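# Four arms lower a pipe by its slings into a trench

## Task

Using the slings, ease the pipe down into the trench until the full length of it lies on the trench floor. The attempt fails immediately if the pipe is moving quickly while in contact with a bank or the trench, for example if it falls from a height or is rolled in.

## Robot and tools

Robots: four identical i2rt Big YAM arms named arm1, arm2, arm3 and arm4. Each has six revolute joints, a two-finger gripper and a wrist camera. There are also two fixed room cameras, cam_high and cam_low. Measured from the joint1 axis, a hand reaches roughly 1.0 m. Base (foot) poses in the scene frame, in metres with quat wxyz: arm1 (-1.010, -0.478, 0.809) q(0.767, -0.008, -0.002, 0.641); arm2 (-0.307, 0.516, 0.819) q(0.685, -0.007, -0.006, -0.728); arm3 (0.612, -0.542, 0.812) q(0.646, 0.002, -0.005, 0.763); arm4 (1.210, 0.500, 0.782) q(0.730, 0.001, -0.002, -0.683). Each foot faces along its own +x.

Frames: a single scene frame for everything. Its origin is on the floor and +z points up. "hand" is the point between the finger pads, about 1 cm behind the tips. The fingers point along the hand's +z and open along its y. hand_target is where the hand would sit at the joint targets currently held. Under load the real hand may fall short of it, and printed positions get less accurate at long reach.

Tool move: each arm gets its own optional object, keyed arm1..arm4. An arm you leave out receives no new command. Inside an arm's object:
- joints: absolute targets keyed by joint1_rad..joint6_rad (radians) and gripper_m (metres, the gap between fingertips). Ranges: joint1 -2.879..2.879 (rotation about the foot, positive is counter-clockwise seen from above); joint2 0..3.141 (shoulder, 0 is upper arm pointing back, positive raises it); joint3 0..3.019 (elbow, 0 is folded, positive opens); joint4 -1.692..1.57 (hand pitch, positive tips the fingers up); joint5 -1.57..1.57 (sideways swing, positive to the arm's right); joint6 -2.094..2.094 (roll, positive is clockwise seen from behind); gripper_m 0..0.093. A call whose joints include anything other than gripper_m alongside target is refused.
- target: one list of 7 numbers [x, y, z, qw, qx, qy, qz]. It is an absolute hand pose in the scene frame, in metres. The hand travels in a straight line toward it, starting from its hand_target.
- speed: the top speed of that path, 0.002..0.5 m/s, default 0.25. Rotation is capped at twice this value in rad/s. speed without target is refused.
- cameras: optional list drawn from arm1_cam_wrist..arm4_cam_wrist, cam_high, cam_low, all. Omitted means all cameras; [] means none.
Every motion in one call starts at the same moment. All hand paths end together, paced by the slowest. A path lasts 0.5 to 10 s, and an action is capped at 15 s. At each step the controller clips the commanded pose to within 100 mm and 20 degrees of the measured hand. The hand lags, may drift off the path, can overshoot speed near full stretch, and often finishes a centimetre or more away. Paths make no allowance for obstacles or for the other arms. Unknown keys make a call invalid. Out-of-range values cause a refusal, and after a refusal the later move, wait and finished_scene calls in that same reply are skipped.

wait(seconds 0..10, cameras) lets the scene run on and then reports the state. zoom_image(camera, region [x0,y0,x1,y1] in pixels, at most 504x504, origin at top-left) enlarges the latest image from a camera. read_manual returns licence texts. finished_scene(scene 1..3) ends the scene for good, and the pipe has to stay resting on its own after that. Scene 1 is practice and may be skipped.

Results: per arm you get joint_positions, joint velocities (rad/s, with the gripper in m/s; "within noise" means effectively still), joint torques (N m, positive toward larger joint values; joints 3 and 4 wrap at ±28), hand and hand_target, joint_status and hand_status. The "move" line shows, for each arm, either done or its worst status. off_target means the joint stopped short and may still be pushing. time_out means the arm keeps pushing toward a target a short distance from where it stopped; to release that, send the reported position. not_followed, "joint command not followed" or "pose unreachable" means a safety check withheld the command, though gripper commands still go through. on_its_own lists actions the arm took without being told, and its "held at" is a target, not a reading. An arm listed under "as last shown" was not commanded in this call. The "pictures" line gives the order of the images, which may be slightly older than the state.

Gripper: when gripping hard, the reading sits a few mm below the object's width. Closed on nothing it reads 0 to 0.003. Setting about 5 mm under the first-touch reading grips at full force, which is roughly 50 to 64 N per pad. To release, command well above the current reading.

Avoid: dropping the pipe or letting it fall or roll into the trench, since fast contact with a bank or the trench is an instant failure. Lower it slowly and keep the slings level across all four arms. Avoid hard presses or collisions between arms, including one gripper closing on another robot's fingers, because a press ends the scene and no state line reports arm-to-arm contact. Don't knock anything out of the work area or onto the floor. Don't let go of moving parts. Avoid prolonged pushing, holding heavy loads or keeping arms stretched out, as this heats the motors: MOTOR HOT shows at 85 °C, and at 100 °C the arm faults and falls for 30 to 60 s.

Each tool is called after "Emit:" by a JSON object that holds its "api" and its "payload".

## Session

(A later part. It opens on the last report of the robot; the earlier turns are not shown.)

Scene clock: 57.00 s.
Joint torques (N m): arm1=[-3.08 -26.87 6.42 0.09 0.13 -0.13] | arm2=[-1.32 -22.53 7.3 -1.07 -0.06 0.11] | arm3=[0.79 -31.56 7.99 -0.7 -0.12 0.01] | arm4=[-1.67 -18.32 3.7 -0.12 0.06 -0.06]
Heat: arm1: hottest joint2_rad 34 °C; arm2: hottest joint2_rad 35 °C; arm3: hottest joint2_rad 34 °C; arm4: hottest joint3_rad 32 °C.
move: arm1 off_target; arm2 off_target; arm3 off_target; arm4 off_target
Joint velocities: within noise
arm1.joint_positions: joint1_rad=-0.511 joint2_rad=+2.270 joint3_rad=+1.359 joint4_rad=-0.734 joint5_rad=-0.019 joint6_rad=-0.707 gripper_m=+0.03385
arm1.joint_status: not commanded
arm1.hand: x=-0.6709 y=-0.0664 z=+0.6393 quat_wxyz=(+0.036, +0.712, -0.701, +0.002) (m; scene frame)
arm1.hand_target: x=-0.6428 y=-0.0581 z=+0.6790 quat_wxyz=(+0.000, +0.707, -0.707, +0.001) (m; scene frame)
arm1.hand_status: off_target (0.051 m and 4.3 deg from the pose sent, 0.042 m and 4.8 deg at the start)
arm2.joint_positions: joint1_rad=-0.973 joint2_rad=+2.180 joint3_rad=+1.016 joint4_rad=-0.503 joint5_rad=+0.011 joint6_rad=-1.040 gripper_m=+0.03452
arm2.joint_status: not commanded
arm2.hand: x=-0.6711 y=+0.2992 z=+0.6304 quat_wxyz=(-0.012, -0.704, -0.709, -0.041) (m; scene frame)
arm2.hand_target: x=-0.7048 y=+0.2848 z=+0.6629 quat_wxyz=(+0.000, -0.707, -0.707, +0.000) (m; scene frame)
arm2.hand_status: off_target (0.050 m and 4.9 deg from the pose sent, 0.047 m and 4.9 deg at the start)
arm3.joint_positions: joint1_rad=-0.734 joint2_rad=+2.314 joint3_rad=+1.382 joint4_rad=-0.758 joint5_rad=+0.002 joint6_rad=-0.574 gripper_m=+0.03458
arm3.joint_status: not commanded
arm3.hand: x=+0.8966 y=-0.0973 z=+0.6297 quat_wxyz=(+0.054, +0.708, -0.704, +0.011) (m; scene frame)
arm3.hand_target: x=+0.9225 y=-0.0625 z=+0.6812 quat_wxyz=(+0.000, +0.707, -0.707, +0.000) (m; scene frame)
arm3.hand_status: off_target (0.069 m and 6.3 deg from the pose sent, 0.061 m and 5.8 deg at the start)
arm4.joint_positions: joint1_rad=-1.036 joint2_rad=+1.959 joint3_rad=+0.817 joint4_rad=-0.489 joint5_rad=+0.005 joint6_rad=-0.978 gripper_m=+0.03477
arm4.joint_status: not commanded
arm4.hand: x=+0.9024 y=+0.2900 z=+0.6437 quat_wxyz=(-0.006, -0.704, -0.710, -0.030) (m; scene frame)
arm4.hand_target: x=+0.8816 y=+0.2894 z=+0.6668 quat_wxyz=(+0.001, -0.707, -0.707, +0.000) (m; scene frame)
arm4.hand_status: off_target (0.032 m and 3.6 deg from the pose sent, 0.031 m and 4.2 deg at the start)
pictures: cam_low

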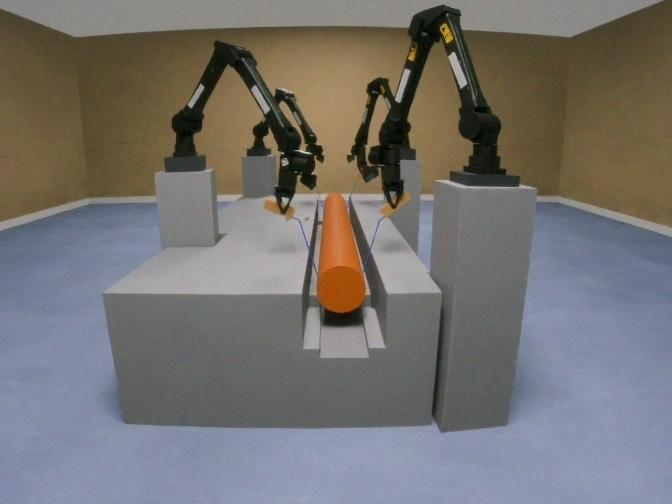

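Emit:
{"api": "move", "payload": {"arm1": {"target": [-0.646, -0.065, 0.572, 0, 0.7071, -0.7071, 0], "speed": 0.05}, "arm2": {"target": [-0.702, 0.279, 0.557, 0, 0.7071, 0.7071, 0], "speed": 0.05}, "arm3": {"target": [0.923, -0.055, 0.572, 0, 0.7071, -0.7071, 0], "speed": 0.05}, "arm4": {"target": [0.882, 0.294, 0.562, 0, 0.7071, 0.7071, 0], "speed": 0.05}, "cameras": ["cam_low"]}}

Emit:
{"api": "zoom_image", "payload": {"camera": "cam_low", "region": [220, 160, 440, 380]}}

Emit:
{"api": "move", "payload": {"arm1": {"target": [-0.653, -0.060, 0.478, 0, 0.7071, -0.7071, 0], "speed": 0.1}, "arm2": {"target": [-0.701, 0.286, 0.481, 0, 0.7071, 0.7071, 0], "speed": 0.1}, "arm3": {"target": [0.918, -0.082, 0.479, 0, 0.7071, -0.7071, 0], "speed": 0.1}, "arm4": {"target": [0.888, 0.281, 0.483, 0, 0.7071, 0.7071, 0], "speed": 0.1}, "cameras": ["cam_low", "cam_high"]}}

Emit:
{"api": "zoom_image", "payload": {"camera": "cam_low", "region": [220, 160, 440, 380]}}

Scene clock: 66.57 s.
Joint torques (N m): arm1=[-1.03 -19.14 6.83 0.98 0.05 -0.13] | arm2=[-0.97 -17.79 5.42 0.02 -0.09 0.17] | arm3=[0.73 -25.23 6.52 0.29 -0.13 0.05] | arm4=[-0.44 -13.68 3.36 0.65 0.1 0.01]
Heat: arm1: hottest joint2_rad 35 °C; arm2: hottest joint2_rad 36 °C; arm3: hottest joint2_rad 34 °C; arm4: hottest joint3_rad 32 °C.
move: arm1 off_target; arm2 off_target; arm3 off_target; arm4 off_target
Joint velocities: within noise
arm1.joint_positions: joint1_rad=-0.535 joint2_rad=+2.381 joint3_rad=+1.365 joint4_rad=-0.568 joint5_rad=-0.019 joint6_rad=-0.710 gripper_m=+0.03385
arm1.joint_status: not commanded
arm1.hand: x=-0.6552 y=-0.0694 z=+0.5818 quat_wxyz=(+0.006, +0.706, -0.708, -0.001) (m; scene frame)
arm1.hand_target: x=-0.6462 y=-0.0653 z=+0.5725 quat_wxyz=(+0.000, +0.707, -0.707, +0.000) (m; scene frame)
arm1.hand_status: off_target (0.014 m and 0.7 deg from the pose sent, 0.072 m and 4.3 deg at the start)
arm2.joint_positions: joint1_rad=-0.967 joint2_rad=+2.377 joint3_rad=+1.099 joint4_rad=-0.337 joint5_rad=+0.012 joint6_rad=-1.036 gripper_m=+0.03452
arm2.joint_status: not commanded
arm2.hand: x=-0.6867 y=+0.2856 z=+0.5563 quat_wxyz=(-0.005, -0.704, -0.710, -0.016) (m; scene frame)
arm2.hand_target: x=-0.7019 y=+0.2792 z=+0.5575 quat_wxyz=(+0.000, -0.707, -0.707, +0.000) (m; scene frame)
arm2.hand_status: off_target (0.017 m and 2.0 deg from the pose sent, 0.082 m and 4.9 deg at the start)
arm3.joint_positions: joint1_rad=-0.729 joint2_rad=+2.458 joint3_rad=+1.475 joint4_rad=-0.625 joint5_rad=+0.002 joint6_rad=-0.571 gripper_m=+0.03458
arm3.joint_status: not commanded
arm3.hand: x=+0.9131 y=-0.0663 z=+0.5708 quat_wxyz=(+0.014, +0.710, -0.704, +0.003) (m; scene frame)
arm3.hand_target: x=+0.9228 y=-0.0553 z=+0.5723 quat_wxyz=(+0.000, +0.707, -0.707, +0.000) (m; scene frame)
arm3.hand_status: off_target (0.015 m and 1.6 deg from the pose sent, 0.076 m and 6.3 deg at the start)
arm4.joint_positions: joint1_rad=-1.065 joint2_rad=+2.193 joint3_rad=+0.837 joint4_rad=-0.247 joint5_rad=+0.003 joint6_rad=-0.996 gripper_m=+0.03477
arm4.joint_status: not commanded
arm4.hand: x=+0.8980 y=+0.2990 z=+0.5607 quat_wxyz=(-0.004, -0.708, -0.706, -0.017) (m; scene frame)
arm4.hand_target: x=+0.8823 y=+0.2943 z=+0.5623 quat_wxyz=(+0.000, -0.707, -0.707, +0.000) (m; scene frame)
arm4.hand_status: off_target (0.017 m and 2.0 deg from the pose sent, 0.084 m and 3.6 deg at the start)
pictures: cam_low

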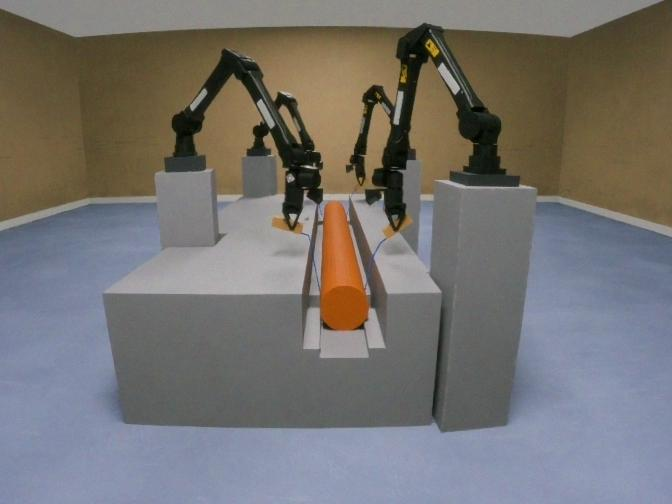

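Scaled by 2.291.

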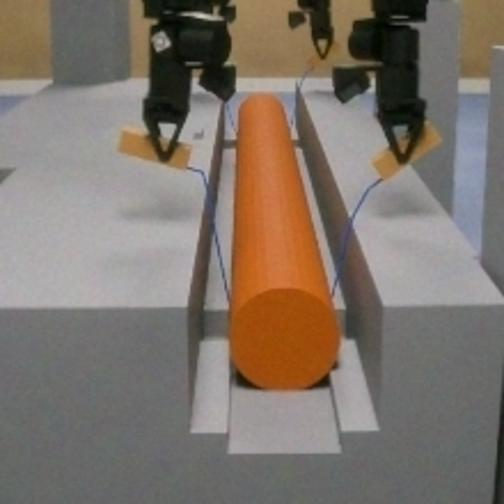

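Scene clock: 68.07 s.
Joint torques (N m): arm1=[0.21 -18.73 6.34 1.02 0.08 0.08] | arm2=[-1.14 -13.51 6.61 1.33 0.19 0.24] | arm3=[0.5 -23.82 5.31 0.54 -0.05 -0.04] | arm4=[1.9 -9.35 4.31 1.73 -0.35 0.36]
Heat: arm1: hottest joint2_rad 35 °C; arm2: hottest joint2_rad 36 °C; arm3: hottest joint2_rad 34 °C; arm4: hottest joint3_rad 32 °C.
move: arm1 off_target; arm2 off_target; arm3 off_target; arm4 off_target
Joint velocities: within noise
arm1.joint_positions: joint1_rad=-0.535 joint2_rad=+2.578 joint3_rad=+1.466 joint4_rad=-0.465 joint5_rad=-0.020 joint6_rad=-0.710 gripper_m=+0.03385
arm1.joint_status: not commanded
arm1.hand: x=-0.6514 y=-0.0663 z=+0.4970 quat_wxyz=(+0.002, +0.706, -0.708, -0.002) (m; scene frame)
arm1.hand_target: x=-0.6535 y=-0.0608 z=+0.4788 quat_wxyz=(+0.000, +0.707, -0.707, +0.000) (m; scene frame)
arm1.hand_status: off_target (0.020 m and 0.3 deg from the pose sent, 0.104 m and 0.7 deg at the start)
arm2.joint_positions: joint1_rad=-0.977 joint2_rad=+2.513 joint3_rad=+1.157 joint4_rad=-0.262 joint5_rad=+0.005 joint6_rad=-1.058 gripper_m=+0.03452
arm2.joint_status: not commanded
arm2.hand: x=-0.6852 y=+0.2898 z=+0.5032 quat_wxyz=(-0.009, -0.700, -0.714, -0.017) (m; scene frame)
arm2.hand_target: x=-0.7000 y=+0.2867 z=+0.4830 quat_wxyz=(+0.000, -0.707, -0.707, +0.000) (m; scene frame)
arm2.hand_status: off_target (0.027 m and 2.5 deg from the pose sent, 0.077 m and 2.0 deg at the start)
arm3.joint_positions: joint1_rad=-0.743 joint2_rad=+2.623 joint3_rad=+1.493 joint4_rad=-0.468 joint5_rad=+0.000 joint6_rad=-0.581 gripper_m=+0.03458
arm3.joint_status: not commanded
arm3.hand: x=+0.9086 y=-0.0869 z=+0.4851 quat_wxyz=(+0.009, +0.708, -0.706, +0.001) (m; scene frame)
arm3.hand_target: x=+0.9178 y=-0.0823 z=+0.4793 quat_wxyz=(+0.000, +0.707, -0.707, +0.000) (m; scene frame)
arm3.hand_status: off_target (0.012 m and 1.1 deg from the pose sent, 0.093 m and 1.6 deg at the start)
arm4.joint_positions: joint1_rad=-1.062 joint2_rad=+2.365 joint3_rad=+0.903 joint4_rad=-0.139 joint5_rad=+0.014 joint6_rad=-0.994 gripper_m=+0.03477
arm4.joint_status: not commanded
arm4.hand: x=+0.8960 y=+0.2982 z=+0.5031 quat_wxyz=(+0.001, -0.708, -0.706, -0.017) (m; scene frame)
arm4.hand_target: x=+0.8892 y=+0.2819 z=+0.4848 quat_wxyz=(+0.000, -0.707, -0.707, +0.000) (m; scene frame)
arm4.hand_status: off_target (0.028 m and 1.9 deg from the pose sent, 0.080 m and 2.0 deg at the start)
pictures: cam_high, cam_low

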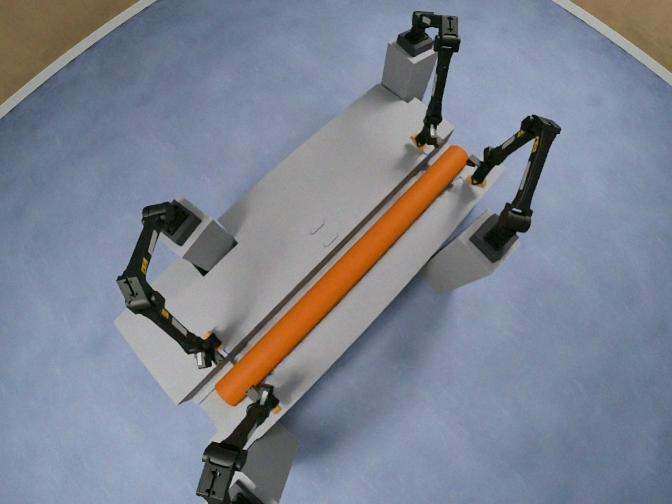

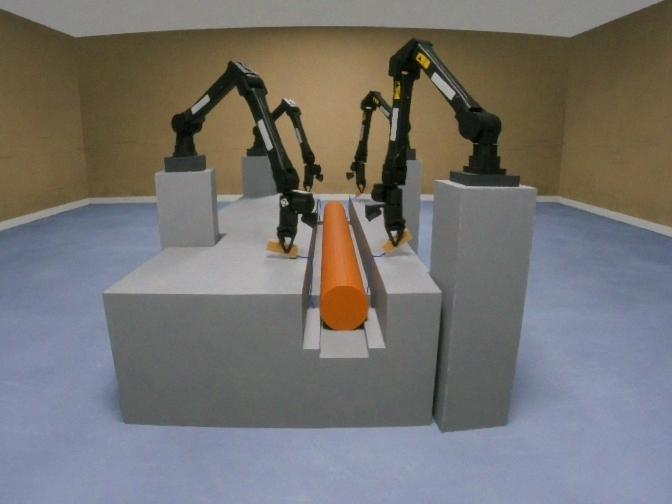

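Scaled by 2.291.

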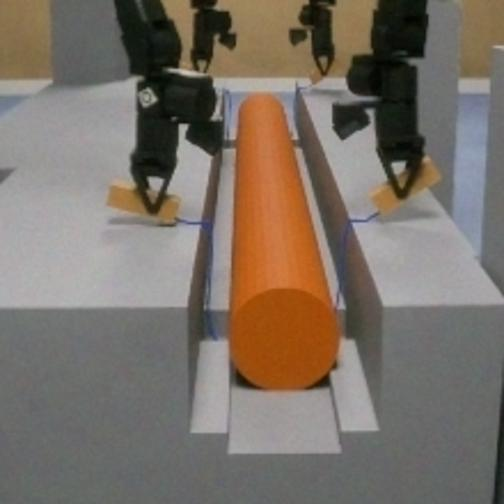

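Emit:
{"api": "move", "payload": {"arm1": {"target": [-0.653, -0.061, 0.460, 0, 0.7071, -0.7071, 0], "speed": 0.05, "joints": {"gripper_m": 0.0365}}, "arm2": {"target": [-0.701, 0.291, 0.463, 0, 0.7071, 0.7071, 0], "speed": 0.05, "joints": {"gripper_m": 0.0365}}, "arm3": {"target": [0.918, -0.082, 0.462, 0, 0.7071, -0.7071, 0], "speed": 0.05, "joints": {"gripper_m": 0.0365}}, "arm4": {"target": [0.888, 0.286, 0.466, 0, 0.7071, 0.7071, 0], "speed": 0.05, "joints": {"gripper_m": 0.0365}}, "cameras": ["cam_low"]}}

Emit:
{"api": "zoom_image", "payload": {"camera": "cam_low", "region": [285, 240, 405, 370]}}

Emit:
{"api": "move", "payload": {"arm1": {"joints": {"gripper_m": 0.08}}, "arm2": {"joints": {"gripper_m": 0.08}}, "arm3": {"joints": {"gripper_m": 0.08}}, "arm4": {"joints": {"gripper_m": 0.08}}, "cameras": ["cam_low", "cam_high"]}}

Emit:
{"api": "zoom_image", "payload": {"camera": "cam_low", "region": [220, 160, 440, 380]}}

Scene clock: 75.97 s.
Joint torques (N m): arm1=[0.44 -18.26 5.96 1.2 -0.03 0.08] | arm2=[-1.79 -16.03 4.42 0.4 -0.11 0.12] | arm3=[0.56 -23.88 5.42 0.4 -0.07 -0.05] | arm4=[0.5 -13.57 2.02 1.03 -0.05 0.23]
Heat: arm1: hottest joint2_rad 35 °C; arm2: hottest joint2_rad 35 °C; arm3: hottest joint2_rad 34 °C; arm4: hottest joint3_rad 31 °C.
move: arm1 off_target; arm2 off_target; arm3 off_target; arm4 off_target
Joint velocities: within noise
arm1.joint_positions: joint1_rad=-0.532 joint2_rad=+2.613 joint3_rad=+1.493 joint4_rad=-0.449 joint5_rad=-0.017 joint6_rad=-0.710 gripper_m=+0.03647
arm1.joint_status: all done
arm1.hand: x=-0.6492 y=-0.0625 z=+0.4830 quat_wxyz=(-0.002, +0.707, -0.707, +0.000) (m; scene frame)
arm1.hand_target: x=-0.6536 y=-0.0619 z=+0.4610 quat_wxyz=(+0.000, +0.707, -0.707, +0.000) (m; scene frame)
arm1.hand_status: off_target (0.023 m and 0.2 deg from the pose sent, 0.037 m and 0.3 deg at the start)
arm2.joint_positions: joint1_rad=-0.980 joint2_rad=+2.588 joint3_rad=+1.204 joint4_rad=-0.214 joint5_rad=+0.013 joint6_rad=-1.056 gripper_m=+0.03652
arm2.joint_status: all done
arm2.hand: x=-0.6924 y=+0.2880 z=+0.4748 quat_wxyz=(-0.002, -0.702, -0.712, -0.008) (m; scene frame)
arm2.hand_target: x=-0.7006 y=+0.2911 z=+0.4636 quat_wxyz=(+0.000, -0.707, -0.707, +0.000) (m; scene frame)
arm2.hand_status: off_target (0.015 m and 1.3 deg from the pose sent, 0.043 m and 2.5 deg at the start)
arm3.joint_positions: joint1_rad=-0.743 joint2_rad=+2.662 joint3_rad=+1.516 joint4_rad=-0.453 joint5_rad=+0.000 joint6_rad=-0.581 gripper_m=+0.03647
arm3.joint_status: all done
arm3.hand: x=+0.9085 y=-0.0870 z=+0.4686 quat_wxyz=(+0.009, +0.708, -0.706, +0.001) (m; scene frame)
arm3.hand_target: x=+0.9178 y=-0.0823 z=+0.4623 quat_wxyz=(+0.000, +0.707, -0.707, +0.000) (m; scene frame)
arm3.hand_status: off_target (0.013 m and 1.0 deg from the pose sent, 0.025 m and 1.1 deg at the start)
arm4.joint_positions: joint1_rad=-1.054 joint2_rad=+2.460 joint3_rad=+0.949 joint4_rad=-0.088 joint5_rad=+0.006 joint6_rad=-0.992 gripper_m=+0.03648
arm4.joint_status: all done
arm4.hand: x=+0.8974 y=+0.2942 z=+0.4702 quat_wxyz=(-0.002, -0.706, -0.708, -0.015) (m; scene frame)
arm4.hand_target: x=+0.8881 y=+0.2861 z=+0.4665 quat_wxyz=(+0.000, -0.707, -0.707, +0.000) (m; scene frame)
arm4.hand_status: off_target (0.013 m and 1.8 deg from the pose sent, 0.040 m and 1.9 deg at the start)
pictures: cam_low

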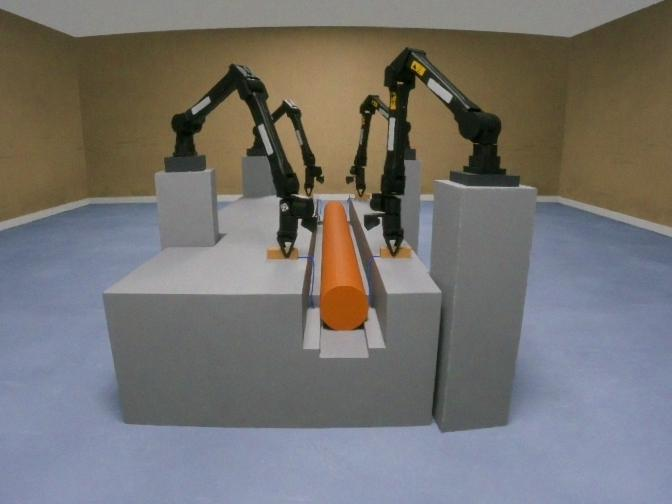

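Scaled by 3.877.

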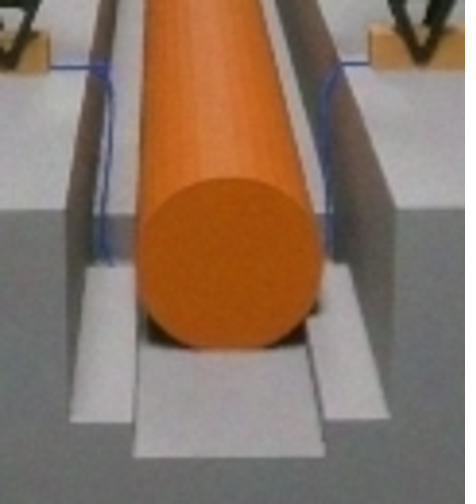

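Scene clock: 76.60 s.
Joint torques (N m): arm1=[-0.15 -19.72 5.6 1.02 -0.01 0.07] | arm2=[-1.49 -18.26 3.43 0.05 -0.11 0.12] | arm3=[0.44 -23.88 5.07 0.42 -0.07 -0.05] | arm4=[0.56 -14.33 1.4 0.69 -0.06 0.23]
Heat: arm1: hottest joint2_rad 35 °C; arm2: hottest joint2_rad 35 °C; arm3: hottest joint2_rad 34 °C; arm4: hottest joint3_rad 31 °C.
move: arm1 done; arm2 done; arm3 done; arm4 done
Joint velocities: within noise
arm1.joint_positions: joint1_rad=-0.532 joint2_rad=+2.628 joint3_rad=+1.498 joint4_rad=-0.443 joint5_rad=-0.017 joint6_rad=-0.710 gripper_m=+0.07990
arm1.joint_status: all done
arm1.hand: x=-0.6508 y=-0.0645 z=+0.4759 quat_wxyz=(+0.000, +0.707, -0.707, +0.000) (m; scene frame)
arm1.hand_target: x=-0.6536 y=-0.0619 z=+0.4610 quat_wxyz=(+0.000, +0.707, -0.707, +0.000) (m; scene frame)
arm1.hand_status: not commanded
arm2.joint_positions: joint1_rad=-0.983 joint2_rad=+2.613 joint3_rad=+1.213 joint4_rad=-0.205 joint5_rad=+0.013 joint6_rad=-1.056 gripper_m=+0.07993
arm2.joint_status: all done
arm2.hand: x=-0.6892 y=+0.2913 z=+0.4646 quat_wxyz=(-0.003, -0.703, -0.711, -0.011) (m; scene frame)
arm2.hand_target: x=-0.7005 y=+0.2912 z=+0.4635 quat_wxyz=(+0.000, -0.707, -0.707, +0.000) (m; scene frame)
arm2.hand_status: not commanded
arm3.joint_positions: joint1_rad=-0.743 joint2_rad=+2.662 joint3_rad=+1.521 joint4_rad=-0.452 joint5_rad=+0.000 joint6_rad=-0.581 gripper_m=+0.07989
arm3.joint_status: all done
arm3.hand: x=+0.9101 y=-0.0845 z=+0.4694 quat_wxyz=(+0.006, +0.708, -0.706, +0.000) (m; scene frame)
arm3.hand_target: x=+0.9178 y=-0.0823 z=+0.4624 quat_wxyz=(+0.000, +0.707, -0.707, +0.000) (m; scene frame)
arm3.hand_status: not commanded
arm4.joint_positions: joint1_rad=-1.054 joint2_rad=+2.467 joint3_rad=+0.957 joint4_rad=-0.079 joint5_rad=+0.006 joint6_rad=-0.992 gripper_m=+0.07988
arm4.joint_status: all done
arm4.hand: x=+0.8936 y=+0.2917 z=+0.4680 quat_wxyz=(-0.001, -0.706, -0.708, -0.010) (m; scene frame)
arm4.hand_target: x=+0.8882 y=+0.2861 z=+0.4665 quat_wxyz=(+0.000, -0.707, -0.707, +0.000) (m; scene frame)
arm4.hand_status: not commanded
pictures: cam_high, cam_low

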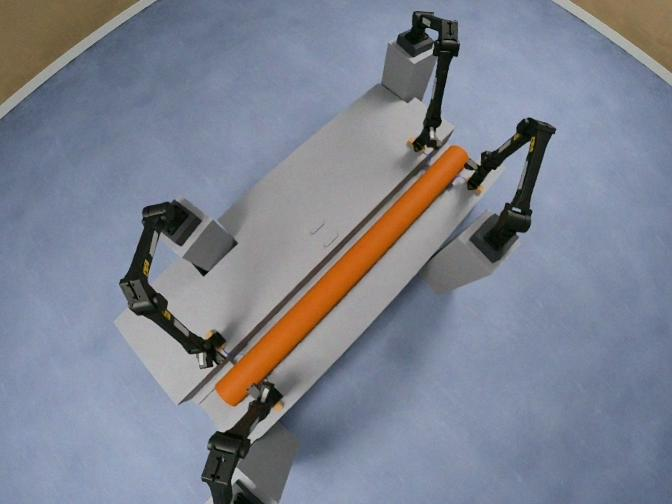

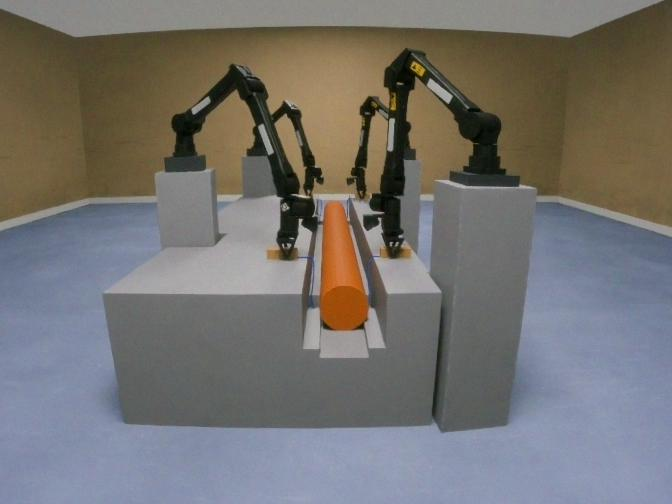

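Scaled by 2.291.

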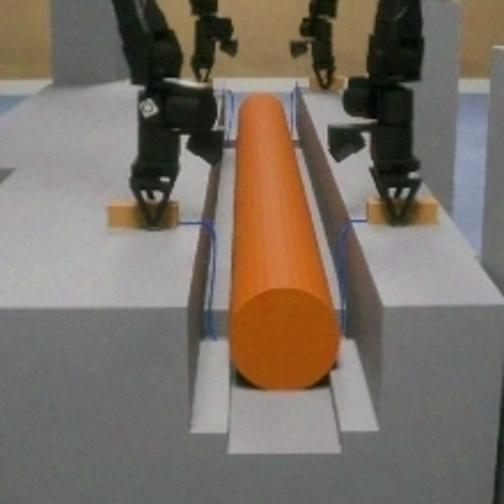

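Emit:
{"api": "finished_scene", "payload": {"scene": 3}}

The scene is finished: the task was done.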